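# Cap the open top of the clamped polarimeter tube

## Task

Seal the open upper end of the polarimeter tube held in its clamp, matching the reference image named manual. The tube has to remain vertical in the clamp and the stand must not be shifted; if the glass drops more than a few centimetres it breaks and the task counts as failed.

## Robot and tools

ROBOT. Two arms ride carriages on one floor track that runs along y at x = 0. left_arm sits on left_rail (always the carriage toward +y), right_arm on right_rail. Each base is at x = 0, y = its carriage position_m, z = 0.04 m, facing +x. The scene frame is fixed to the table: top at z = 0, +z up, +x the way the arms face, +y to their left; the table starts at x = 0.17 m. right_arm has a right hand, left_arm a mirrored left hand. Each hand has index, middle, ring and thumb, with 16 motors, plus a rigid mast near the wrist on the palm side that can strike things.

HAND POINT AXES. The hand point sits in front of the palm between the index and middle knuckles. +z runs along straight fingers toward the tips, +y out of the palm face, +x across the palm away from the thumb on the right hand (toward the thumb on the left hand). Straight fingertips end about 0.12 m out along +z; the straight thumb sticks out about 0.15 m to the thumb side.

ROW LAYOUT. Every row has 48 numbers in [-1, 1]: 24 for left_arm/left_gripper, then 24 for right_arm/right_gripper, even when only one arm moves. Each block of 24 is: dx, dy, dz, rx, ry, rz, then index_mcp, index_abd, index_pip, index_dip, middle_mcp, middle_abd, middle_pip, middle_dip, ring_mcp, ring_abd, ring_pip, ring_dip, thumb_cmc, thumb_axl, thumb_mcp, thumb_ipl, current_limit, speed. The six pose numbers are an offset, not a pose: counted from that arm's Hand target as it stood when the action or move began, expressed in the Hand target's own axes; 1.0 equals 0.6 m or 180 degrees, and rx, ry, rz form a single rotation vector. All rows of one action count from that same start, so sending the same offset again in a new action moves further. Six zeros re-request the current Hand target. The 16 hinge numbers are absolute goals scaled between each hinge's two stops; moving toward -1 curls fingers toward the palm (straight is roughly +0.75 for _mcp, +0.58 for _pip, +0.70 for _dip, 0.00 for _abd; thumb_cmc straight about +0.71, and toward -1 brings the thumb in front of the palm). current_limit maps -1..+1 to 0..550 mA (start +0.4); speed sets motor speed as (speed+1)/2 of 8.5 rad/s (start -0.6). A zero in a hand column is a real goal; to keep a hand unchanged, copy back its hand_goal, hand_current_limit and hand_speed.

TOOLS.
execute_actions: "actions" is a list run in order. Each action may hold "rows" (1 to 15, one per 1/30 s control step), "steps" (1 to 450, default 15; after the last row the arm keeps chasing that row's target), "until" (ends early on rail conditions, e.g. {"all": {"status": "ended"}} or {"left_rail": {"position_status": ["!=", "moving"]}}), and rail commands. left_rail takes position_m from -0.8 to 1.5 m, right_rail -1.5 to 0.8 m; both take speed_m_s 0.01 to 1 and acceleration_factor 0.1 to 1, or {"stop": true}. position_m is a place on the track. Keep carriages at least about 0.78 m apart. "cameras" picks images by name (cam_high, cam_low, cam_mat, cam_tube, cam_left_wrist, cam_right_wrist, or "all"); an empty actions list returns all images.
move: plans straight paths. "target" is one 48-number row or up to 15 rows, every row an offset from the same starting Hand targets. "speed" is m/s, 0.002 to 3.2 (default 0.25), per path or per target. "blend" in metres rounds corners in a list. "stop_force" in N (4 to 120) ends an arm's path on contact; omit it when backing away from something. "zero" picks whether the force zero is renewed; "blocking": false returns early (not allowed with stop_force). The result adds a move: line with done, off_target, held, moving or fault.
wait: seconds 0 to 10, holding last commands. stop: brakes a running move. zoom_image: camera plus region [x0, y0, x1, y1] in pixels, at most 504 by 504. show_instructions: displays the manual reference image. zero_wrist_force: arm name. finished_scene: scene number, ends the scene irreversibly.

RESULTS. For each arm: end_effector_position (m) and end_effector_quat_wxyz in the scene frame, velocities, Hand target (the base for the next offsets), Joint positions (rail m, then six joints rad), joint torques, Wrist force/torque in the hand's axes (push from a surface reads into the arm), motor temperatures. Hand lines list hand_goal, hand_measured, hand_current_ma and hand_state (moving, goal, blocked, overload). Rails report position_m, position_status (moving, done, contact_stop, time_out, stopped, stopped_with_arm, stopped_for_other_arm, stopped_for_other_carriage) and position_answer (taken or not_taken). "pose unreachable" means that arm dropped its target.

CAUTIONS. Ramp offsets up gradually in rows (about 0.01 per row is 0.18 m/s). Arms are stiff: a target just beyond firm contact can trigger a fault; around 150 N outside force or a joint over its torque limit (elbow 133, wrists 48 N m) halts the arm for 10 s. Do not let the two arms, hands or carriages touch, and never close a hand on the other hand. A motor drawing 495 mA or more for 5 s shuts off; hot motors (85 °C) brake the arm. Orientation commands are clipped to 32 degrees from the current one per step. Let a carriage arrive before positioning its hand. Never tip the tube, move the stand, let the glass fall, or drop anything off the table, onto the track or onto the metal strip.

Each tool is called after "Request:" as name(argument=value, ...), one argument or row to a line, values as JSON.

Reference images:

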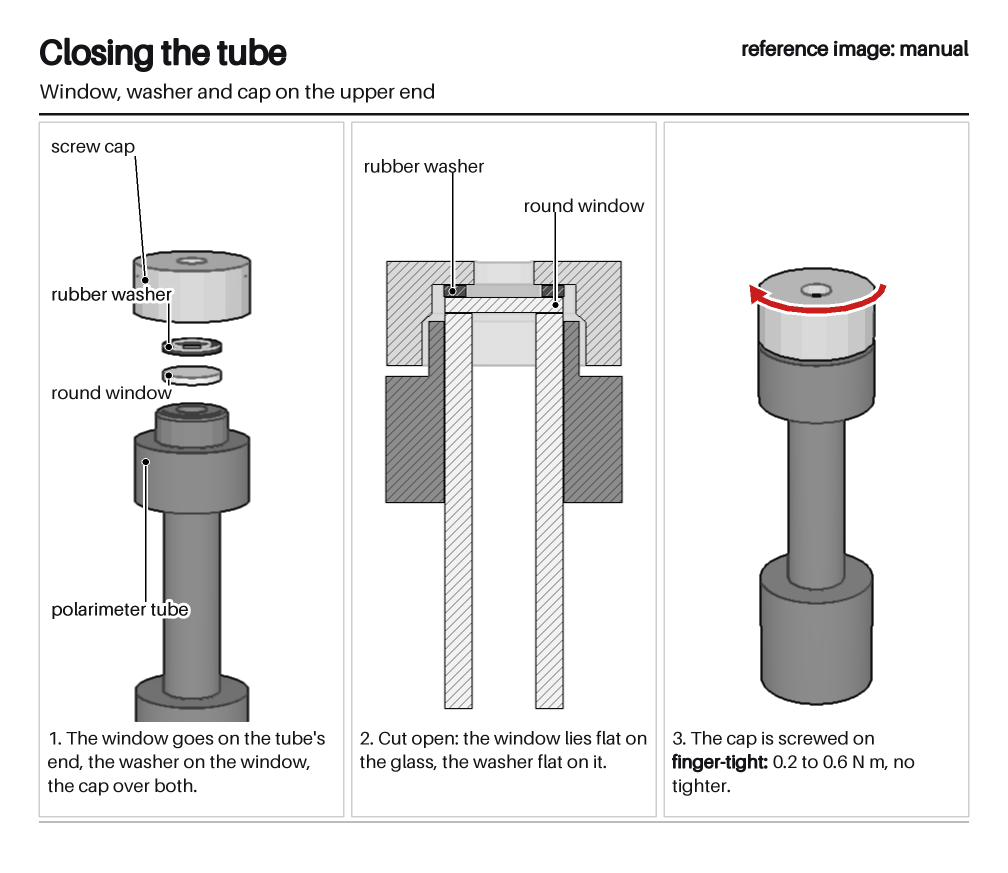

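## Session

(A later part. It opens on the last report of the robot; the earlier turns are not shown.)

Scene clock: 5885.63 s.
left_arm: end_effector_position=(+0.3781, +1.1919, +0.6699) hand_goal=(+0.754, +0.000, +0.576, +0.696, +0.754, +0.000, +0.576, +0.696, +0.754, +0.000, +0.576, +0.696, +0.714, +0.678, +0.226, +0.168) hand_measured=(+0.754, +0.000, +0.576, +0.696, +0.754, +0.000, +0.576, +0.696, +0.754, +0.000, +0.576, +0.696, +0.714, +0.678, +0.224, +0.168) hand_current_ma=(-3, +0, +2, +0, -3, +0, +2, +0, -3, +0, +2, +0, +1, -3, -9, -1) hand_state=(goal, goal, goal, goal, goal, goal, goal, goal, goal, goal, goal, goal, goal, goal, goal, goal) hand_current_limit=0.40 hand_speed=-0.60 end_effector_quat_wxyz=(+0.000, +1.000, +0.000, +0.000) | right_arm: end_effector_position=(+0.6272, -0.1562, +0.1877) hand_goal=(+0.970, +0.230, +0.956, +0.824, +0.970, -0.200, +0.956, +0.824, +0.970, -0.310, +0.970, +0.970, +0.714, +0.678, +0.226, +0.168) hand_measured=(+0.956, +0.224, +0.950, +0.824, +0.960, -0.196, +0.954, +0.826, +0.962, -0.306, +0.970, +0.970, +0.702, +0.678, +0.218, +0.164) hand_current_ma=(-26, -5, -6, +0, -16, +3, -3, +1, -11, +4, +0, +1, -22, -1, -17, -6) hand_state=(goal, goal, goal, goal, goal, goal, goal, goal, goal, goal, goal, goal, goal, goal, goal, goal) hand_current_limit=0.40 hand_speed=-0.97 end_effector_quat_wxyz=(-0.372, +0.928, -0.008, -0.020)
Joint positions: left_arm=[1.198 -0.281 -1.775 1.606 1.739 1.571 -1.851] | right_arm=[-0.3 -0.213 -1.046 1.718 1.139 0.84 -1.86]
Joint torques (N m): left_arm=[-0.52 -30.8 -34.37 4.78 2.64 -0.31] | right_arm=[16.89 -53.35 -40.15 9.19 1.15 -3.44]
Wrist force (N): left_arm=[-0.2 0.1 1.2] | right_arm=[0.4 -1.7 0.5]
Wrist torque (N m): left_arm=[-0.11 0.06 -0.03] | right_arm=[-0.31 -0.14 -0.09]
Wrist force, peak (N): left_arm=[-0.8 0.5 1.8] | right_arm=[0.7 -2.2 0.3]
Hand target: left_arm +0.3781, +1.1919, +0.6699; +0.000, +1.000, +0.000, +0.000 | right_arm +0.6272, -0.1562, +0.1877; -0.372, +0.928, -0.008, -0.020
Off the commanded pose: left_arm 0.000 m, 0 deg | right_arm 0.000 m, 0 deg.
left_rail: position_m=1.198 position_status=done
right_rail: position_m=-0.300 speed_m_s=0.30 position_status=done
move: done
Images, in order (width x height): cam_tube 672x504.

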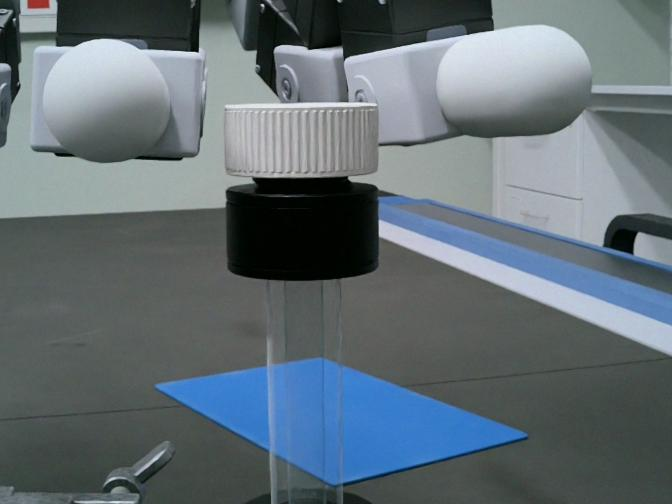

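Request:
move(
  target=[
    [0,0,0,0,0,0,0.754,0,0.576,0.696,0.754,0,0.576,0.696,0.754,0,0.576,0.696,0.714,0.678,0.226,0.168,0.4,-0.6,0.00133,-0.00016,0.00007,0,0,0,0.97,0.06,0.956,0.823,0.97,-0.025,0.956,0.823,0.97,-0.31,0.97,0.97,0.714,0.678,0.226,0.168,0.4,-0.97],
    [0,0,0,0,0,0,0.754,0,0.576,0.696,0.754,0,0.576,0.696,0.754,0,0.576,0.696,0.714,0.678,0.226,0.168,0.4,-0.6,-0.03179,0.00027,0.00408,0.001938,0.030689,0.032169,0.97,0.06,0.956,0.823,0.97,-0.025,0.956,0.823,0.97,-0.31,0.97,0.97,0.714,0.678,0.226,0.168,0.4,-0.97],
    [0,0,0,0,0,0,0.754,0,0.576,0.696,0.754,0,0.576,0.696,0.754,0,0.576,0.696,0.714,0.678,0.226,0.168,0.4,-0.6,-0.06433,-0.00379,0.01001,0.003876,0.061378,0.064338,0.97,0.06,0.956,0.823,0.97,-0.025,0.956,0.823,0.97,-0.31,0.97,0.97,0.714,0.678,0.226,0.168,0.4,-0.97],
    [0,0,0,0,0,0,0.754,0,0.576,0.696,0.754,0,0.576,0.696,0.754,0,0.576,0.696,0.714,0.678,0.226,0.168,0.4,-0.6,-0.09557,-0.01112,0.019,0.005813,0.092067,0.096507,0.97,0.06,0.956,0.823,0.97,-0.025,0.956,0.823,0.97,-0.31,0.97,0.97,0.714,0.678,0.226,0.168,0.4,-0.97],
    [0,0,0,0,0,0,0.754,0,0.576,0.696,0.754,0,0.576,0.696,0.754,0,0.576,0.696,0.714,0.678,0.226,0.168,0.4,-0.6,-0.12491,-0.02158,0.03084,0.007751,0.122756,0.128676,0.97,0.06,0.956,0.823,0.97,-0.025,0.956,0.823,0.97,-0.31,0.97,0.97,0.714,0.678,0.226,0.168,0.4,-0.97],
    [0,0,0,0,0,0,0.754,0,0.576,0.696,0.754,0,0.576,0.696,0.754,0,0.576,0.696,0.714,0.678,0.226,0.168,0.4,-0.6,-0.15179,-0.03494,0.04532,0.009689,0.153444,0.160844,0.97,0.06,0.956,0.823,0.97,-0.025,0.956,0.823,0.97,-0.31,0.97,0.97,0.714,0.678,0.226,0.168,0.4,-0.97],
    [0,0,0,0,0,0,0.754,0,0.576,0.696,0.754,0,0.576,0.696,0.754,0,0.576,0.696,0.714,0.678,0.226,0.168,0.4,-0.6,-0.17567,-0.05097,0.06216,0.011627,0.184133,0.193013,0.97,0.06,0.956,0.823,0.97,-0.025,0.956,0.823,0.97,-0.31,0.97,0.97,0.714,0.678,0.226,0.168,0.4,-0.97],
    [0,0,0,0,0,0,0.754,0,0.576,0.696,0.754,0,0.576,0.696,0.754,0,0.576,0.696,0.714,0.678,0.226,0.168,0.4,-0.6,-0.19609,-0.06933,0.08102,0.013564,0.214822,0.225182,0.97,0.06,0.956,0.823,0.97,-0.025,0.956,0.823,0.97,-0.31,0.97,0.97,0.714,0.678,0.226,0.168,0.4,-0.97],
    [0,0,0,0,0,0,0.754,0,0.576,0.696,0.754,0,0.576,0.696,0.754,0,0.576,0.696,0.714,0.678,0.226,0.168,0.4,-0.6,-0.21266,-0.08969,0.10154,0.015502,0.245511,0.257351,0.97,0.06,0.956,0.823,0.97,-0.025,0.956,0.823,0.97,-0.31,0.97,0.97,0.714,0.678,0.226,0.168,0.4,-0.97],
    [0,0,0,0,0,0,0.754,0,0.576,0.696,0.754,0,0.576,0.696,0.754,0,0.576,0.696,0.714,0.678,0.226,0.168,0.4,-0.6,-0.22505,-0.11163,0.12333,0.01744,0.2762,0.28952,0.97,0.06,0.956,0.823,0.97,-0.025,0.956,0.823,0.97,-0.31,0.97,0.97,0.714,0.678,0.226,0.168,0.4,-0.97],
    [0,0,0,0,0,0,0.754,0,0.576,0.696,0.754,0,0.576,0.696,0.754,0,0.576,0.696,0.714,0.678,0.226,0.168,0.4,-0.6,-0.23302,-0.13472,0.14595,0.019378,0.306889,0.321689,0.97,0.06,0.956,0.823,0.97,-0.025,0.956,0.823,0.97,-0.31,0.97,0.97,0.714,0.678,0.226,0.168,0.4,-0.97],
    [0,0,0,0,0,0,0.754,0,0.576,0.696,0.754,0,0.576,0.696,0.754,0,0.576,0.696,0.714,0.678,0.226,0.168,0.4,-0.6,-0.23641,-0.15853,0.16898,0.021315,0.337578,0.353858,0.97,0.06,0.956,0.823,0.97,-0.025,0.956,0.823,0.97,-0.31,0.97,0.97,0.714,0.678,0.226,0.168,0.4,-0.97],
    [0,0,0,0,0,0,0.754,0,0.576,0.696,0.754,0,0.576,0.696,0.754,0,0.576,0.696,0.714,0.678,0.226,0.168,0.4,-0.6,-0.23516,-0.18259,0.19195,0.023253,0.368267,0.386027,0.97,0.06,0.956,0.823,0.97,-0.025,0.956,0.823,0.97,-0.31,0.97,0.97,0.714,0.678,0.226,0.168,0.4,-0.97],
    [0,0,0,0,0,0,0.754,0,0.576,0.696,0.754,0,0.576,0.696,0.754,0,0.576,0.696,0.714,0.678,0.226,0.168,0.4,-0.6,-0.2293,-0.20641,0.21444,0.025191,0.398956,0.418196,0.97,0.06,0.956,0.823,0.97,-0.025,0.956,0.823,0.97,-0.31,0.97,0.97,0.714,0.678,0.226,0.168,0.4,-0.97],
    [0,0,0,0,0,0,0.754,0,0.576,0.696,0.754,0,0.576,0.696,0.754,0,0.576,0.696,0.714,0.678,0.226,0.168,0.4,-0.6,-0.21894,-0.22956,0.236,0.027129,0.429645,0.450365,0.97,0.06,0.956,0.823,0.97,-0.025,0.956,0.823,0.97,-0.31,0.97,0.97,0.714,0.678,0.226,0.168,0.4,-0.97],
  ],
  speed=[0.02,0.04,0.15,0.15,0.15,0.15,0.15,0.15,0.15,0.15,0.15,0.15,0.15,0.15,0.15],
  blend=[0,0.006,0.006,0.006,0.006,0.006,0.006,0.006,0.006,0.006,0.006,0.006,0.006,0.006,0],
  cameras=["cam_tube","cam_high"],
)

Request:
zoom_image(
  camera="cam_tube",
  region=[200, 60, 400, 210],
)

Scene clock: 5920.70 s.
left_arm: end_effector_position=(+0.3781, +1.1919, +0.6699) hand_goal=(+0.754, +0.000, +0.576, +0.696, +0.754, +0.000, +0.576, +0.696, +0.754, +0.000, +0.576, +0.696, +0.714, +0.678, +0.226, +0.168) hand_measured=(+0.754, +0.000, +0.576, +0.696, +0.754, +0.000, +0.576, +0.696, +0.754, +0.000, +0.576, +0.696, +0.714, +0.678, +0.224, +0.168) hand_current_ma=(-3, +0, +2, +0, -3, +0, +2, +0, -3, +0, +2, +0, +1, -3, -9, -1) hand_state=(goal, goal, goal, goal, goal, goal, goal, goal, goal, goal, goal, goal, goal, goal, goal, goal) hand_current_limit=0.40 hand_speed=-0.60 end_effector_quat_wxyz=(+0.000, +1.000, +0.000, +0.000) | right_arm: end_effector_position=(+0.4955, +0.0411, +0.1859) hand_goal=(+0.970, +0.060, +0.956, +0.824, +0.970, -0.024, +0.956, +0.824, +0.970, -0.310, +0.970, +0.970, +0.714, +0.678, +0.226, +0.168) hand_measured=(+0.956, +0.134, +0.952, +0.824, +0.958, -0.102, +0.952, +0.826, +0.962, -0.306, +0.970, +0.970, +0.702, +0.678, +0.218, +0.164) hand_current_ma=(-25, +189, -6, +0, -21, -200, -4, +1, -11, +4, +0, +1, -22, -1, -17, -6) hand_state=(goal, blocked, goal, goal, goal, blocked, goal, goal, goal, goal, goal, goal, goal, goal, goal, goal) hand_current_limit=0.40 hand_speed=-0.97 end_effector_quat_wxyz=(+0.224, -0.512, +0.774, -0.297)
Joint positions: left_arm=[1.198 -0.281 -1.775 1.606 1.739 1.571 -1.851] | right_arm=[-0.3 0.401 -1.372 1.989 0.34 2.057 0.647]
Joint torques (N m): left_arm=[-1.67 -30.46 -34.32 4.71 2.67 -0.26] | right_arm=[15.53 -30.92 -43.22 6.46 2.66 3.04]
Wrist force (N): left_arm=[-0.6 0.1 1.2] | right_arm=[0.5 -1.5 0.3]
Wrist torque (N m): left_arm=[-0.11 0.10 -0.07] | right_arm=[-0.20 -0.20 -0.24]
Wrist force, peak (N): left_arm=[-0.6 0.3 1.9] | right_arm=[1.7 -1.7 1.2]
Hand target: left_arm +0.3781, +1.1919, +0.6699; +0.000, +1.000, +0.000, +0.000 | right_arm +0.4955, +0.0411, +0.1859; +0.224, -0.512, +0.774, -0.297
Off the commanded pose: left_arm 0.000 m, 0 deg | right_arm 0.000 m, 0 deg.
left_rail: position_m=1.198 position_status=done
right_rail: position_m=-0.300 speed_m_s=0.30 position_status=done
move: done
Images, in order (width x height): cam_high 672x504, cam_tube 672x504.

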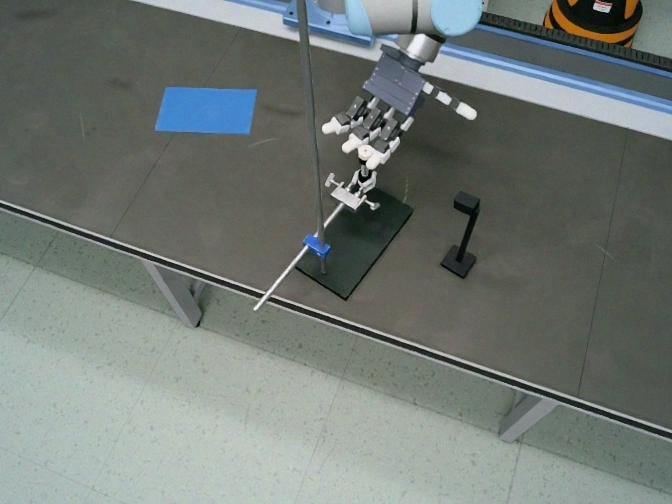

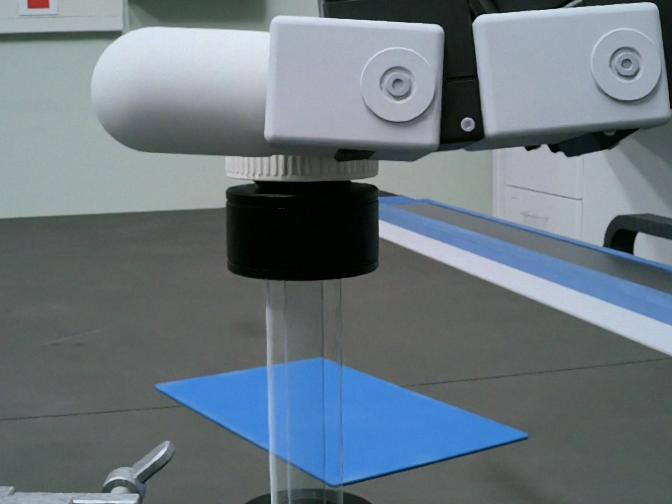

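Scaled by 2.520 from the camera's 672x504 image, which has a finer 960x720 frame.

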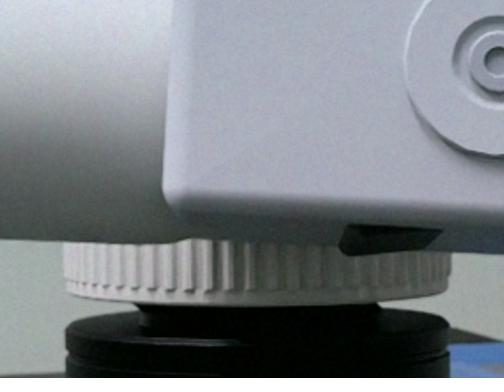

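Request:
move(
  target=[
    [0,0,0,0,0,0,0.754,0,0.576,0.696,0.754,0,0.576,0.696,0.754,0,0.576,0.696,0.714,0.678,0.226,0.168,0.4,-0.6,0,0,0,0,0,0,0.97,0.23,0.956,0.823,0.97,-0.2,0.956,0.823,0.97,-0.31,0.97,0.97,0.714,0.678,0.226,0.168,0.4,-0.97],
    [0,0,0,0,0,0,0.754,0,0.576,0.696,0.754,0,0.576,0.696,0.754,0,0.576,0.696,0.714,0.678,0.226,0.168,0.4,-0.6,-0.000145,-0.0023,-0.002413,0,0,0,0.97,0.23,0.956,0.823,0.97,-0.2,0.956,0.823,0.97,-0.31,0.97,0.97,0.714,0.678,0.226,0.168,0.4,-0.97],
    [0,0,0,0,0,0,0.754,0,0.576,0.696,0.754,0,0.576,0.696,0.754,0,0.576,0.696,0.714,0.678,0.226,0.168,0.4,-0.6,0.06562,-0.01079,0.00173,-0.003876,-0.061378,-0.064338,0.97,0.23,0.956,0.823,0.97,-0.2,0.956,0.823,0.97,-0.31,0.97,0.97,0.714,0.678,0.226,0.168,0.4,-0.97],
    [0,0,0,0,0,0,0.754,0,0.576,0.696,0.754,0,0.576,0.696,0.754,0,0.576,0.696,0.714,0.678,0.226,0.168,0.4,-0.6,0.12636,-0.032,0.0183,-0.007751,-0.122756,-0.128676,0.97,0.23,0.956,0.823,0.97,-0.2,0.956,0.823,0.97,-0.31,0.97,0.97,0.714,0.678,0.226,0.168,0.4,-0.97],
    [0,0,0,0,0,0,0.754,0,0.576,0.696,0.754,0,0.576,0.696,0.754,0,0.576,0.696,0.714,0.678,0.226,0.168,0.4,-0.6,0.17731,-0.06428,0.04603,-0.011627,-0.184133,-0.193013,0.97,0.23,0.956,0.823,0.97,-0.2,0.956,0.823,0.97,-0.31,0.97,0.97,0.714,0.678,0.226,0.168,0.4,-0.97],
    [0,0,0,0,0,0,0.754,0,0.576,0.696,0.754,0,0.576,0.696,0.754,0,0.576,0.696,0.714,0.678,0.226,0.168,0.4,-0.6,0.21458,-0.10515,0.08276,-0.015502,-0.245511,-0.257351,0.97,0.23,0.956,0.823,0.97,-0.2,0.956,0.823,0.97,-0.31,0.97,0.97,0.714,0.678,0.226,0.168,0.4,-0.97],
    [0,0,0,0,0,0,0.754,0,0.576,0.696,0.754,0,0.576,0.696,0.754,0,0.576,0.696,0.714,0.678,0.226,0.168,0.4,-0.6,0.23526,-0.15142,0.12566,-0.019378,-0.306889,-0.321689,0.97,0.23,0.956,0.823,0.97,-0.2,0.956,0.823,0.97,-0.31,0.97,0.97,0.714,0.678,0.226,0.168,0.4,-0.97],
    [0,0,0,0,0,0,0.754,0,0.576,0.696,0.754,0,0.576,0.696,0.754,0,0.576,0.696,0.714,0.678,0.226,0.168,0.4,-0.6,0.23774,-0.19951,0.17139,-0.023253,-0.368267,-0.386027,0.97,0.23,0.956,0.823,0.97,-0.2,0.956,0.823,0.97,-0.31,0.97,0.97,0.714,0.678,0.226,0.168,0.4,-0.97],
    [0,0,0,0,0,0,0.754,0,0.576,0.696,0.754,0,0.576,0.696,0.754,0,0.576,0.696,0.714,0.678,0.226,0.168,0.4,-0.6,0.22184,-0.24571,0.21642,-0.027129,-0.429645,-0.450365,0.97,0.23,0.956,0.823,0.97,-0.2,0.956,0.823,0.97,-0.31,0.97,0.97,0.714,0.678,0.226,0.168,0.4,-0.97],
    [0,0,0,0,0,0,0.754,0,0.576,0.696,0.754,0,0.576,0.696,0.754,0,0.576,0.696,0.714,0.678,0.226,0.168,0.4,-0.6,0.22192,-0.24456,0.21762,-0.027129,-0.429645,-0.450365,0.97,0.23,0.956,0.823,0.97,-0.2,0.956,0.823,0.97,-0.31,0.97,0.97,0.714,0.678,0.226,0.168,0.4,-0.97],
  ],
  speed=[0.02,0.02,0.18,0.18,0.18,0.18,0.18,0.18,0.18,0.03],
  blend=[0,0.001,0.008,0.008,0.008,0.008,0.008,0.008,0.0005,0],
  cameras=["cam_tube","cam_high"],
)

Request:
zoom_image(
  camera="cam_tube",
  region=[200, 60, 400, 210],
)

Request:
move(
  target=[
    [0,0,0,0,0,0,0.754,0,0.576,0.696,0.754,0,0.576,0.696,0.754,0,0.576,0.696,0.714,0.678,0.226,0.168,0.4,-0.6,0.00133,-0.00016,0.00007,0,0,0,0.97,0.06,0.956,0.823,0.97,-0.025,0.956,0.823,0.97,-0.31,0.97,0.97,0.714,0.678,0.226,0.168,0.4,-0.97],
    [0,0,0,0,0,0,0.754,0,0.576,0.696,0.754,0,0.576,0.696,0.754,0,0.576,0.696,0.714,0.678,0.226,0.168,0.4,-0.6,-0.03179,0.00027,0.00408,0.001938,0.030689,0.032169,0.97,0.06,0.956,0.823,0.97,-0.025,0.956,0.823,0.97,-0.31,0.97,0.97,0.714,0.678,0.226,0.168,0.4,-0.97],
    [0,0,0,0,0,0,0.754,0,0.576,0.696,0.754,0,0.576,0.696,0.754,0,0.576,0.696,0.714,0.678,0.226,0.168,0.4,-0.6,-0.06433,-0.00379,0.01001,0.003876,0.061378,0.064338,0.97,0.06,0.956,0.823,0.97,-0.025,0.956,0.823,0.97,-0.31,0.97,0.97,0.714,0.678,0.226,0.168,0.4,-0.97],
    [0,0,0,0,0,0,0.754,0,0.576,0.696,0.754,0,0.576,0.696,0.754,0,0.576,0.696,0.714,0.678,0.226,0.168,0.4,-0.6,-0.09557,-0.01112,0.019,0.005813,0.092067,0.096507,0.97,0.06,0.956,0.823,0.97,-0.025,0.956,0.823,0.97,-0.31,0.97,0.97,0.714,0.678,0.226,0.168,0.4,-0.97],
    [0,0,0,0,0,0,0.754,0,0.576,0.696,0.754,0,0.576,0.696,0.754,0,0.576,0.696,0.714,0.678,0.226,0.168,0.4,-0.6,-0.12491,-0.02158,0.03084,0.007751,0.122756,0.128676,0.97,0.06,0.956,0.823,0.97,-0.025,0.956,0.823,0.97,-0.31,0.97,0.97,0.714,0.678,0.226,0.168,0.4,-0.97],
    [0,0,0,0,0,0,0.754,0,0.576,0.696,0.754,0,0.576,0.696,0.754,0,0.576,0.696,0.714,0.678,0.226,0.168,0.4,-0.6,-0.15179,-0.03494,0.04532,0.009689,0.153444,0.160844,0.97,0.06,0.956,0.823,0.97,-0.025,0.956,0.823,0.97,-0.31,0.97,0.97,0.714,0.678,0.226,0.168,0.4,-0.97],
    [0,0,0,0,0,0,0.754,0,0.576,0.696,0.754,0,0.576,0.696,0.754,0,0.576,0.696,0.714,0.678,0.226,0.168,0.4,-0.6,-0.17567,-0.05097,0.06216,0.011627,0.184133,0.193013,0.97,0.06,0.956,0.823,0.97,-0.025,0.956,0.823,0.97,-0.31,0.97,0.97,0.714,0.678,0.226,0.168,0.4,-0.97],
    [0,0,0,0,0,0,0.754,0,0.576,0.696,0.754,0,0.576,0.696,0.754,0,0.576,0.696,0.714,0.678,0.226,0.168,0.4,-0.6,-0.19609,-0.06933,0.08102,0.013564,0.214822,0.225182,0.97,0.06,0.956,0.823,0.97,-0.025,0.956,0.823,0.97,-0.31,0.97,0.97,0.714,0.678,0.226,0.168,0.4,-0.97],
    [0,0,0,0,0,0,0.754,0,0.576,0.696,0.754,0,0.576,0.696,0.754,0,0.576,0.696,0.714,0.678,0.226,0.168,0.4,-0.6,-0.21266,-0.08969,0.10154,0.015502,0.245511,0.257351,0.97,0.06,0.956,0.823,0.97,-0.025,0.956,0.823,0.97,-0.31,0.97,0.97,0.714,0.678,0.226,0.168,0.4,-0.97],
    [0,0,0,0,0,0,0.754,0,0.576,0.696,0.754,0,0.576,0.696,0.754,0,0.576,0.696,0.714,0.678,0.226,0.168,0.4,-0.6,-0.22505,-0.11163,0.12333,0.01744,0.2762,0.28952,0.97,0.06,0.956,0.823,0.97,-0.025,0.956,0.823,0.97,-0.31,0.97,0.97,0.714,0.678,0.226,0.168,0.4,-0.97],
    [0,0,0,0,0,0,0.754,0,0.576,0.696,0.754,0,0.576,0.696,0.754,0,0.576,0.696,0.714,0.678,0.226,0.168,0.4,-0.6,-0.23302,-0.13472,0.14595,0.019378,0.306889,0.321689,0.97,0.06,0.956,0.823,0.97,-0.025,0.956,0.823,0.97,-0.31,0.97,0.97,0.714,0.678,0.226,0.168,0.4,-0.97],
    [0,0,0,0,0,0,0.754,0,0.576,0.696,0.754,0,0.576,0.696,0.754,0,0.576,0.696,0.714,0.678,0.226,0.168,0.4,-0.6,-0.23641,-0.15853,0.16898,0.021315,0.337578,0.353858,0.97,0.06,0.956,0.823,0.97,-0.025,0.956,0.823,0.97,-0.31,0.97,0.97,0.714,0.678,0.226,0.168,0.4,-0.97],
    [0,0,0,0,0,0,0.754,0,0.576,0.696,0.754,0,0.576,0.696,0.754,0,0.576,0.696,0.714,0.678,0.226,0.168,0.4,-0.6,-0.23516,-0.18259,0.19195,0.023253,0.368267,0.386027,0.97,0.06,0.956,0.823,0.97,-0.025,0.956,0.823,0.97,-0.31,0.97,0.97,0.714,0.678,0.226,0.168,0.4,-0.97],
    [0,0,0,0,0,0,0.754,0,0.576,0.696,0.754,0,0.576,0.696,0.754,0,0.576,0.696,0.714,0.678,0.226,0.168,0.4,-0.6,-0.2293,-0.20641,0.21444,0.025191,0.398956,0.418196,0.97,0.06,0.956,0.823,0.97,-0.025,0.956,0.823,0.97,-0.31,0.97,0.97,0.714,0.678,0.226,0.168,0.4,-0.97],
    [0,0,0,0,0,0,0.754,0,0.576,0.696,0.754,0,0.576,0.696,0.754,0,0.576,0.696,0.714,0.678,0.226,0.168,0.4,-0.6,-0.21894,-0.22956,0.236,0.027129,0.429645,0.450365,0.97,0.06,0.956,0.823,0.97,-0.025,0.956,0.823,0.97,-0.31,0.97,0.97,0.714,0.678,0.226,0.168,0.4,-0.97],
  ],
  speed=[0.02,0.04,0.15,0.15,0.15,0.15,0.15,0.15,0.15,0.15,0.15,0.15,0.15,0.15,0.15],
  blend=[0,0.006,0.006,0.006,0.006,0.006,0.006,0.006,0.006,0.006,0.006,0.006,0.006,0.006,0],
  cameras=["cam_tube","cam_high"],
)

Request:
zoom_image(
  camera="cam_tube",
  region=[200, 60, 400, 210],
)

Scene clock: 5972.30 s.
left_arm: end_effector_position=(+0.3781, +1.1919, +0.6699) hand_goal=(+0.754, +0.000, +0.576, +0.696, +0.754, +0.000, +0.576, +0.696, +0.754, +0.000, +0.576, +0.696, +0.714, +0.678, +0.226, +0.168) hand_measured=(+0.754, +0.000, +0.576, +0.696, +0.754, +0.000, +0.576, +0.696, +0.754, +0.000, +0.576, +0.696, +0.714, +0.678, +0.224, +0.168) hand_current_ma=(-3, +0, +2, +0, -3, +0, +2, +0, -3, +0, +2, +0, +1, -3, -9, -1) hand_state=(goal, goal, goal, goal, goal, goal, goal, goal, goal, goal, goal, goal, goal, goal, goal, goal) hand_current_limit=0.40 hand_speed=-0.60 end_effector_quat_wxyz=(+0.000, +1.000, +0.000, +0.000) | right_arm: end_effector_position=(+0.6272, -0.1563, +0.1871) hand_goal=(+0.970, +0.230, +0.956, +0.824, +0.970, -0.200, +0.956, +0.824, +0.970, -0.310, +0.970, +0.970, +0.714, +0.678, +0.226, +0.168) hand_measured=(+0.956, +0.224, +0.952, +0.824, +0.958, -0.196, +0.952, +0.826, +0.962, -0.306, +0.970, +0.970, +0.702, +0.678, +0.218, +0.164) hand_current_ma=(-24, -5, -6, +0, -21, +3, -4, +1, -11, +4, +0, +1, -22, -1, -17, -6) hand_state=(goal, goal, goal, goal, goal, goal, goal, goal, goal, goal, goal, goal, goal, goal, goal, goal) hand_current_limit=0.40 hand_speed=-0.97 end_effector_quat_wxyz=(-0.372, +0.928, -0.008, -0.020)
Joint positions: left_arm=[1.198 -0.281 -1.775 1.606 1.739 1.571 -1.851] | right_arm=[-0.3 -0.213 -1.045 1.719 1.138 0.84 -1.86]
Joint torques (N m): left_arm=[-2.02 -31.52 -34.35 4.74 2.63 -0.37] | right_arm=[16.36 -51.87 -39.37 9.45 1.05 -3.51]
Wrist force (N): left_arm=[-0.8 0.2 1.3] | right_arm=[0.8 -1.7 0.7]
Wrist torque (N m): left_arm=[-0.12 0.13 -0.08] | right_arm=[-0.32 -0.19 -0.06]
Wrist force, peak (N): left_arm=[-1.1 0.3 1.7] | right_arm=[0.5 -2.1 0.6]
Hand target: left_arm +0.3781, +1.1919, +0.6699; +0.000, +1.000, +0.000, +0.000 | right_arm +0.6272, -0.1563, +0.1870; -0.372, +0.928, -0.008, -0.020
Off the commanded pose: left_arm 0.000 m, 0 deg | right_arm 0.000 m, 0 deg.
left_rail: position_m=1.198 position_status=done
right_rail: position_m=-0.300 speed_m_s=0.30 position_status=done
move: done
Images, in order (width x height): cam_high 672x504, cam_tube 672x504.

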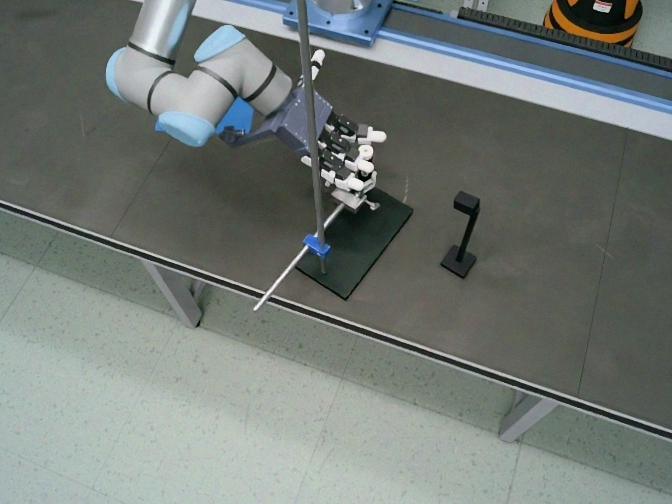

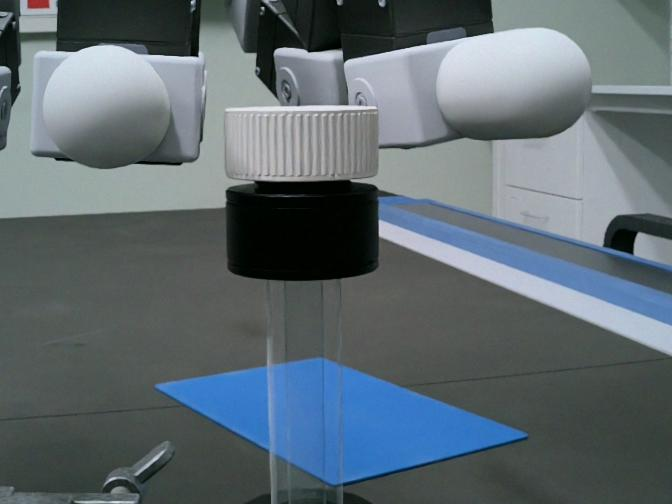

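Scaled by 2.520 from the camera's 672x504 image, which has a finer 960x720 frame.

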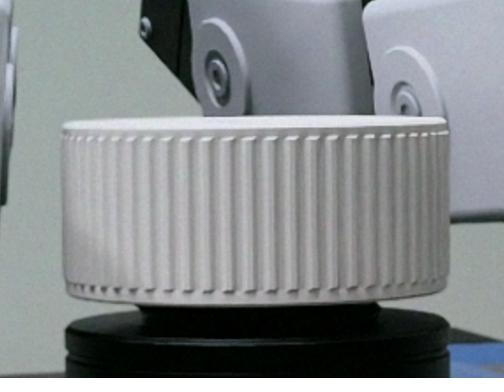

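Scene clock: 5981.67 s.
left_arm: end_effector_position=(+0.3781, +1.1919, +0.6699) hand_goal=(+0.754, +0.000, +0.576, +0.696, +0.754, +0.000, +0.576, +0.696, +0.754, +0.000, +0.576, +0.696, +0.714, +0.678, +0.226, +0.168) hand_measured=(+0.754, +0.000, +0.576, +0.696, +0.754, +0.000, +0.576, +0.696, +0.754, +0.000, +0.576, +0.696, +0.714, +0.678, +0.224, +0.168) hand_current_ma=(-3, +0, +2, +0, -3, +0, +2, +0, -3, +0, +2, +0, +1, -3, -9, -1) hand_state=(goal, goal, goal, goal, goal, goal, goal, goal, goal, goal, goal, goal, goal, goal, goal, goal) hand_current_limit=0.40 hand_speed=-0.60 end_effector_quat_wxyz=(+0.000, +1.000, +0.000, +0.000) | right_arm: end_effector_position=(+0.4955, +0.0410, +0.1853) hand_goal=(+0.970, +0.060, +0.956, +0.824, +0.970, -0.024, +0.956, +0.824, +0.970, -0.310, +0.970, +0.970, +0.714, +0.678, +0.226, +0.168) hand_measured=(+0.956, +0.136, +0.952, +0.824, +0.956, -0.102, +0.952, +0.824, +0.962, -0.306, +0.970, +0.970, +0.702, +0.678, +0.218, +0.164) hand_current_ma=(-25, +192, -6, +0, -25, -199, -5, +1, -11, +4, +0, +1, -22, -1, -17, -6) hand_state=(goal, blocked, goal, goal, goal, blocked, goal, goal, goal, goal, goal, goal, goal, goal, goal, goal) hand_current_limit=0.40 hand_speed=-0.97 end_effector_quat_wxyz=(+0.224, -0.512, +0.774, -0.297)
Joint positions: left_arm=[1.198 -0.281 -1.775 1.606 1.739 1.571 -1.851] | right_arm=[-0.3 0.401 -1.372 1.99 0.338 2.057 0.647]
Joint torques (N m): left_arm=[-1.5 -30.53 -34.37 4.6 2.76 -0.41] | right_arm=[15.81 -32.92 -43.15 6.64 3.2 3.05]
Wrist force (N): left_arm=[-0.4 0.0 1.0] | right_arm=[0.4 -1.7 0.6]
Wrist torque (N m): left_arm=[-0.12 0.08 -0.05] | right_arm=[-0.26 -0.20 -0.26]
Wrist force, peak (N): left_arm=[-0.4 0.1 2.0] | right_arm=[2.0 -1.2 -1.2]
Hand target: left_arm +0.3781, +1.1919, +0.6699; +0.000, +1.000, +0.000, +0.000 | right_arm +0.4955, +0.0410, +0.1853; +0.224, -0.512, +0.774, -0.297
Off the commanded pose: left_arm 0.000 m, 0 deg | right_arm 0.000 m, 0 deg.
left_rail: position_m=1.198 position_status=done
right_rail: position_m=-0.300 speed_m_s=0.30 position_status=done
move: done
Images, in order (width x height): cam_high 672x504, cam_tube 672x504.

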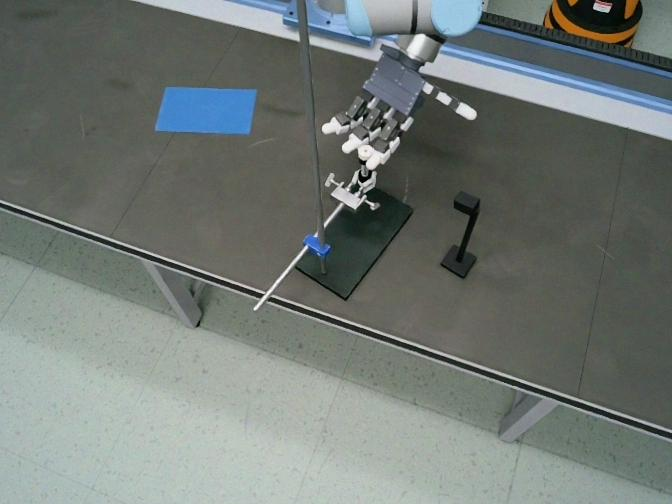

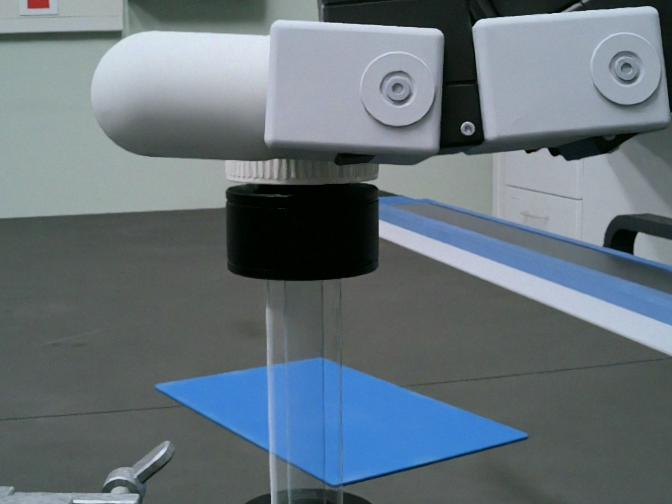

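Scaled by 2.520 from the camera's 672x504 image, which has a finer 960x720 frame.

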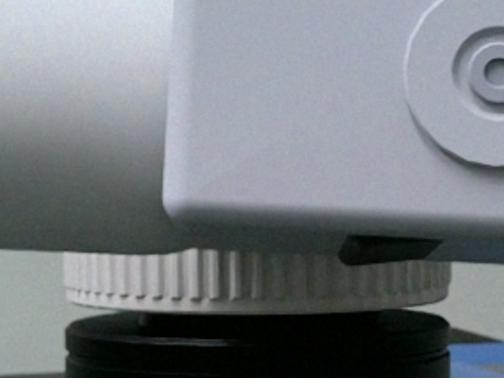

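Request:
move(
  target=[
    [0,0,0,0,0,0,0.754,0,0.576,0.696,0.754,0,0.576,0.696,0.754,0,0.576,0.696,0.714,0.678,0.226,0.168,0.4,-0.6,0,0,0,0,0,0,0.97,0.23,0.956,0.823,0.97,-0.2,0.956,0.823,0.97,-0.31,0.97,0.97,0.714,0.678,0.226,0.168,0.4,-0.97],
    [0,0,0,0,0,0,0.754,0,0.576,0.696,0.754,0,0.576,0.696,0.754,0,0.576,0.696,0.714,0.678,0.226,0.168,0.4,-0.6,-0.000145,-0.0023,-0.002413,0,0,0,0.97,0.23,0.956,0.823,0.97,-0.2,0.956,0.823,0.97,-0.31,0.97,0.97,0.714,0.678,0.226,0.168,0.4,-0.97],
    [0,0,0,0,0,0,0.754,0,0.576,0.696,0.754,0,0.576,0.696,0.754,0,0.576,0.696,0.714,0.678,0.226,0.168,0.4,-0.6,0.06562,-0.01079,0.00173,-0.003876,-0.061378,-0.064338,0.97,0.23,0.956,0.823,0.97,-0.2,0.956,0.823,0.97,-0.31,0.97,0.97,0.714,0.678,0.226,0.168,0.4,-0.97],
    [0,0,0,0,0,0,0.754,0,0.576,0.696,0.754,0,0.576,0.696,0.754,0,0.576,0.696,0.714,0.678,0.226,0.168,0.4,-0.6,0.12636,-0.032,0.0183,-0.007751,-0.122756,-0.128676,0.97,0.23,0.956,0.823,0.97,-0.2,0.956,0.823,0.97,-0.31,0.97,0.97,0.714,0.678,0.226,0.168,0.4,-0.97],
    [0,0,0,0,0,0,0.754,0,0.576,0.696,0.754,0,0.576,0.696,0.754,0,0.576,0.696,0.714,0.678,0.226,0.168,0.4,-0.6,0.17731,-0.06428,0.04603,-0.011627,-0.184133,-0.193013,0.97,0.23,0.956,0.823,0.97,-0.2,0.956,0.823,0.97,-0.31,0.97,0.97,0.714,0.678,0.226,0.168,0.4,-0.97],
    [0,0,0,0,0,0,0.754,0,0.576,0.696,0.754,0,0.576,0.696,0.754,0,0.576,0.696,0.714,0.678,0.226,0.168,0.4,-0.6,0.21458,-0.10515,0.08276,-0.015502,-0.245511,-0.257351,0.97,0.23,0.956,0.823,0.97,-0.2,0.956,0.823,0.97,-0.31,0.97,0.97,0.714,0.678,0.226,0.168,0.4,-0.97],
    [0,0,0,0,0,0,0.754,0,0.576,0.696,0.754,0,0.576,0.696,0.754,0,0.576,0.696,0.714,0.678,0.226,0.168,0.4,-0.6,0.23526,-0.15142,0.12566,-0.019378,-0.306889,-0.321689,0.97,0.23,0.956,0.823,0.97,-0.2,0.956,0.823,0.97,-0.31,0.97,0.97,0.714,0.678,0.226,0.168,0.4,-0.97],
    [0,0,0,0,0,0,0.754,0,0.576,0.696,0.754,0,0.576,0.696,0.754,0,0.576,0.696,0.714,0.678,0.226,0.168,0.4,-0.6,0.23774,-0.19951,0.17139,-0.023253,-0.368267,-0.386027,0.97,0.23,0.956,0.823,0.97,-0.2,0.956,0.823,0.97,-0.31,0.97,0.97,0.714,0.678,0.226,0.168,0.4,-0.97],
    [0,0,0,0,0,0,0.754,0,0.576,0.696,0.754,0,0.576,0.696,0.754,0,0.576,0.696,0.714,0.678,0.226,0.168,0.4,-0.6,0.22184,-0.24571,0.21642,-0.027129,-0.429645,-0.450365,0.97,0.23,0.956,0.823,0.97,-0.2,0.956,0.823,0.97,-0.31,0.97,0.97,0.714,0.678,0.226,0.168,0.4,-0.97],
    [0,0,0,0,0,0,0.754,0,0.576,0.696,0.754,0,0.576,0.696,0.754,0,0.576,0.696,0.714,0.678,0.226,0.168,0.4,-0.6,0.22192,-0.24456,0.21762,-0.027129,-0.429645,-0.450365,0.97,0.23,0.956,0.823,0.97,-0.2,0.956,0.823,0.97,-0.31,0.97,0.97,0.714,0.678,0.226,0.168,0.4,-0.97],
  ],
  speed=[0.02,0.02,0.18,0.18,0.18,0.18,0.18,0.18,0.18,0.03],
  blend=[0,0.001,0.008,0.008,0.008,0.008,0.008,0.008,0.0005,0],
  cameras=["cam_tube"],
)

Request:
zoom_image(
  camera="cam_tube",
  region=[200, 60, 400, 210],
)

Request:
move(
  target=[
    [0,0,0,0,0,0,0.754,0,0.576,0.696,0.754,0,0.576,0.696,0.754,0,0.576,0.696,0.714,0.678,0.226,0.168,0.4,-0.6,0.00133,-0.00016,0.00007,0,0,0,0.97,0.06,0.956,0.823,0.97,-0.025,0.956,0.823,0.97,-0.31,0.97,0.97,0.714,0.678,0.226,0.168,0.4,-0.97],
    [0,0,0,0,0,0,0.754,0,0.576,0.696,0.754,0,0.576,0.696,0.754,0,0.576,0.696,0.714,0.678,0.226,0.168,0.4,-0.6,-0.03179,0.00027,0.00408,0.001938,0.030689,0.032169,0.97,0.06,0.956,0.823,0.97,-0.025,0.956,0.823,0.97,-0.31,0.97,0.97,0.714,0.678,0.226,0.168,0.4,-0.97],
    [0,0,0,0,0,0,0.754,0,0.576,0.696,0.754,0,0.576,0.696,0.754,0,0.576,0.696,0.714,0.678,0.226,0.168,0.4,-0.6,-0.06433,-0.00379,0.01001,0.003876,0.061378,0.064338,0.97,0.06,0.956,0.823,0.97,-0.025,0.956,0.823,0.97,-0.31,0.97,0.97,0.714,0.678,0.226,0.168,0.4,-0.97],
    [0,0,0,0,0,0,0.754,0,0.576,0.696,0.754,0,0.576,0.696,0.754,0,0.576,0.696,0.714,0.678,0.226,0.168,0.4,-0.6,-0.09557,-0.01112,0.019,0.005813,0.092067,0.096507,0.97,0.06,0.956,0.823,0.97,-0.025,0.956,0.823,0.97,-0.31,0.97,0.97,0.714,0.678,0.226,0.168,0.4,-0.97],
    [0,0,0,0,0,0,0.754,0,0.576,0.696,0.754,0,0.576,0.696,0.754,0,0.576,0.696,0.714,0.678,0.226,0.168,0.4,-0.6,-0.12491,-0.02158,0.03084,0.007751,0.122756,0.128676,0.97,0.06,0.956,0.823,0.97,-0.025,0.956,0.823,0.97,-0.31,0.97,0.97,0.714,0.678,0.226,0.168,0.4,-0.97],
    [0,0,0,0,0,0,0.754,0,0.576,0.696,0.754,0,0.576,0.696,0.754,0,0.576,0.696,0.714,0.678,0.226,0.168,0.4,-0.6,-0.15179,-0.03494,0.04532,0.009689,0.153444,0.160844,0.97,0.06,0.956,0.823,0.97,-0.025,0.956,0.823,0.97,-0.31,0.97,0.97,0.714,0.678,0.226,0.168,0.4,-0.97],
    [0,0,0,0,0,0,0.754,0,0.576,0.696,0.754,0,0.576,0.696,0.754,0,0.576,0.696,0.714,0.678,0.226,0.168,0.4,-0.6,-0.17567,-0.05097,0.06216,0.011627,0.184133,0.193013,0.97,0.06,0.956,0.823,0.97,-0.025,0.956,0.823,0.97,-0.31,0.97,0.97,0.714,0.678,0.226,0.168,0.4,-0.97],
  ],
  speed=[0.02,0.04,0.15,0.15,0.15,0.15,0.15],
  blend=[0,0.006,0.006,0.006,0.006,0.006,0],
  cameras=["cam_tube","cam_high"],
)

Request:
zoom_image(
  camera="cam_tube",
  region=[200, 60, 400, 210],
)

Scene clock: 6023.93 s.
left_arm: end_effector_position=(+0.3781, +1.1919, +0.6699) hand_goal=(+0.754, +0.000, +0.576, +0.696, +0.754, +0.000, +0.576, +0.696, +0.754, +0.000, +0.576, +0.696, +0.714, +0.678, +0.226, +0.168) hand_measured=(+0.754, +0.000, +0.576, +0.696, +0.754, +0.000, +0.576, +0.696, +0.754, +0.000, +0.576, +0.696, +0.714, +0.678, +0.224, +0.168) hand_current_ma=(-3, +0, +2, +0, -3, +0, +2, +0, -3, +0, +2, +0, +1, -3, -9, -1) hand_state=(goal, goal, goal, goal, goal, goal, goal, goal, goal, goal, goal, goal, goal, goal, goal, goal) hand_current_limit=0.40 hand_speed=-0.60 end_effector_quat_wxyz=(+0.000, +1.000, +0.000, +0.000) | right_arm: end_effector_position=(+0.6272, -0.1563, +0.1864) hand_goal=(+0.970, +0.230, +0.956, +0.824, +0.970, -0.200, +0.956, +0.824, +0.970, -0.310, +0.970, +0.970, +0.714, +0.678, +0.226, +0.168) hand_measured=(+0.956, +0.224, +0.952, +0.824, +0.956, -0.196, +0.952, +0.824, +0.962, -0.306, +0.970, +0.970, +0.702, +0.678, +0.218, +0.164) hand_current_ma=(-25, -5, -6, +0, -25, +3, -5, +1, -11, +3, +0, +1, -22, -1, -17, -6) hand_state=(goal, goal, goal, goal, goal, goal, goal, goal, goal, goal, goal, goal, goal, goal, goal, goal) hand_current_limit=0.40 hand_speed=-0.97 end_effector_quat_wxyz=(-0.372, +0.928, -0.008, -0.020)
Joint positions: left_arm=[1.198 -0.281 -1.775 1.606 1.739 1.571 -1.851] | right_arm=[-0.3 -0.213 -1.045 1.719 1.137 0.84 -1.86]
Joint torques (N m): left_arm=[-1.47 -30.07 -34.33 4.61 2.79 -0.43] | right_arm=[16.21 -52.28 -39.57 8.95 0.99 -3.6]
Wrist force (N): left_arm=[-0.5 0.1 1.2] | right_arm=[0.6 -1.6 0.6]
Wrist torque (N m): left_arm=[-0.13 0.10 -0.06] | right_arm=[-0.31 -0.16 -0.08]
Wrist force, peak (N): left_arm=[-0.7 -0.2 2.1] | right_arm=[1.1 -1.8 0.8]
Hand target: left_arm +0.3781, +1.1919, +0.6699; +0.000, +1.000, +0.000, +0.000 | right_arm +0.6272, -0.1563, +0.1864; -0.372, +0.928, -0.008, -0.020
Off the commanded pose: left_arm 0.000 m, 0 deg | right_arm 0.000 m, 0 deg.
left_rail: position_m=1.198 position_status=done
right_rail: position_m=-0.300 speed_m_s=0.30 position_status=done
move: done
Images, in order (width x height): cam_tube 672x504.

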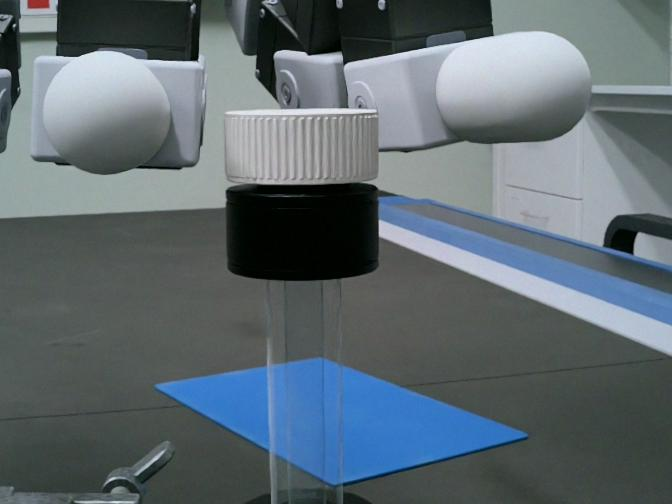

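Scaled by 2.520 from the camera's 672x504 image, which has a finer 960x720 frame.

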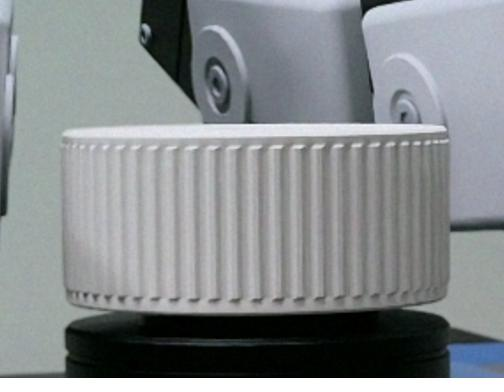

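Scene clock: 6029.57 s.
left_arm: end_effector_position=(+0.3781, +1.1919, +0.6699) hand_goal=(+0.754, +0.000, +0.576, +0.696, +0.754, +0.000, +0.576, +0.696, +0.754, +0.000, +0.576, +0.696, +0.714, +0.678, +0.226, +0.168) hand_measured=(+0.754, +0.000, +0.576, +0.696, +0.754, +0.000, +0.576, +0.696, +0.754, +0.000, +0.576, +0.696, +0.714, +0.678, +0.224, +0.168) hand_current_ma=(-3, +0, +2, +0, -3, +0, +2, +0, -3, +0, +2, +0, +1, -3, -9, -1) hand_state=(goal, goal, goal, goal, goal, goal, goal, goal, goal, goal, goal, goal, goal, goal, goal, goal) hand_current_limit=0.40 hand_speed=-0.60 end_effector_quat_wxyz=(+0.000, +1.000, +0.000, +0.000) | right_arm: end_effector_position=(+0.5216, -0.1086, +0.1851) hand_goal=(+0.970, +0.060, +0.956, +0.824, +0.970, -0.024, +0.956, +0.824, +0.970, -0.310, +0.970, +0.970, +0.714, +0.678, +0.226, +0.168) hand_measured=(+0.958, +0.136, +0.952, +0.824, +0.958, -0.102, +0.954, +0.824, +0.962, -0.306, +0.970, +0.970, +0.702, +0.678, +0.218, +0.164) hand_current_ma=(-23, +193, -4, +0, -21, -202, -3, +1, -11, +3, +0, +1, -22, -1, -17, -6) hand_state=(goal, blocked, goal, goal, goal, blocked, goal, goal, goal, goal, goal, goal, goal, goal, goal, goal) hand_current_limit=0.40 hand_speed=-0.97 end_effector_quat_wxyz=(-0.348, +0.845, -0.385, +0.133)
Joint positions: left_arm=[1.198 -0.281 -1.775 1.606 1.739 1.571 -1.851] | right_arm=[-0.3 -0.177 -1.423 2.077 0.412 0.972 -0.733]
Joint torques (N m): left_arm=[-1.41 -31.42 -33.94 4.82 2.7 -0.44] | right_arm=[17.3 -53.48 -23.54 -1.26 1.44 2.88]
Wrist force (N): left_arm=[-0.8 -0.4 1.4] | right_arm=[0.1 -1.6 0.7]
Wrist torque (N m): left_arm=[-0.20 0.14 -0.07] | right_arm=[-0.28 -0.17 -0.28]
Wrist force, peak (N): left_arm=[-1.2 0.2 1.8] | right_arm=[1.2 -2.3 -0.6]
Hand target: left_arm +0.3781, +1.1919, +0.6699; +0.000, +1.000, +0.000, +0.000 | right_arm +0.5216, -0.1086, +0.1851; -0.348, +0.845, -0.385, +0.133
Off the commanded pose: left_arm 0.000 m, 0 deg | right_arm 0.000 m, 0 deg.
left_rail: position_m=1.198 position_status=done
right_rail: position_m=-0.300 speed_m_s=0.30 position_status=done
move: done
Images, in order (width x height): cam_high 672x504, cam_tube 672x504.

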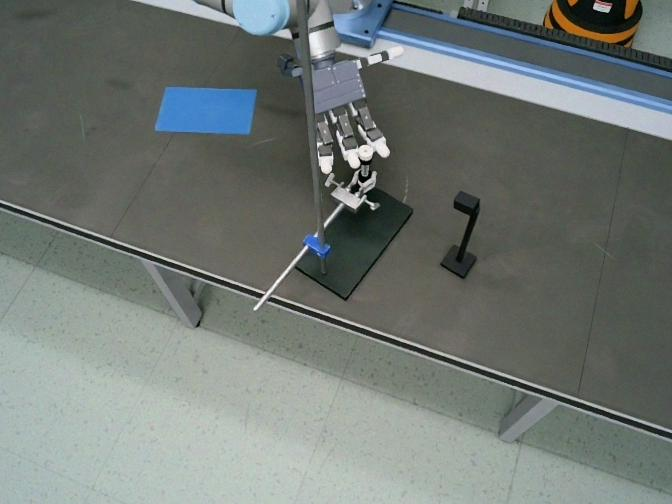

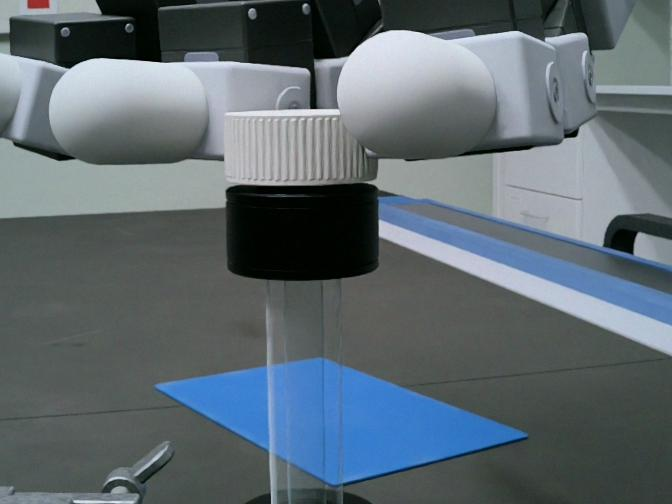

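Scaled by 2.520 from the camera's 672x504 image, which has a finer 960x720 frame.

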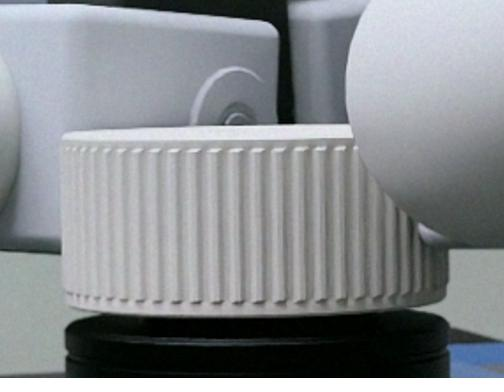

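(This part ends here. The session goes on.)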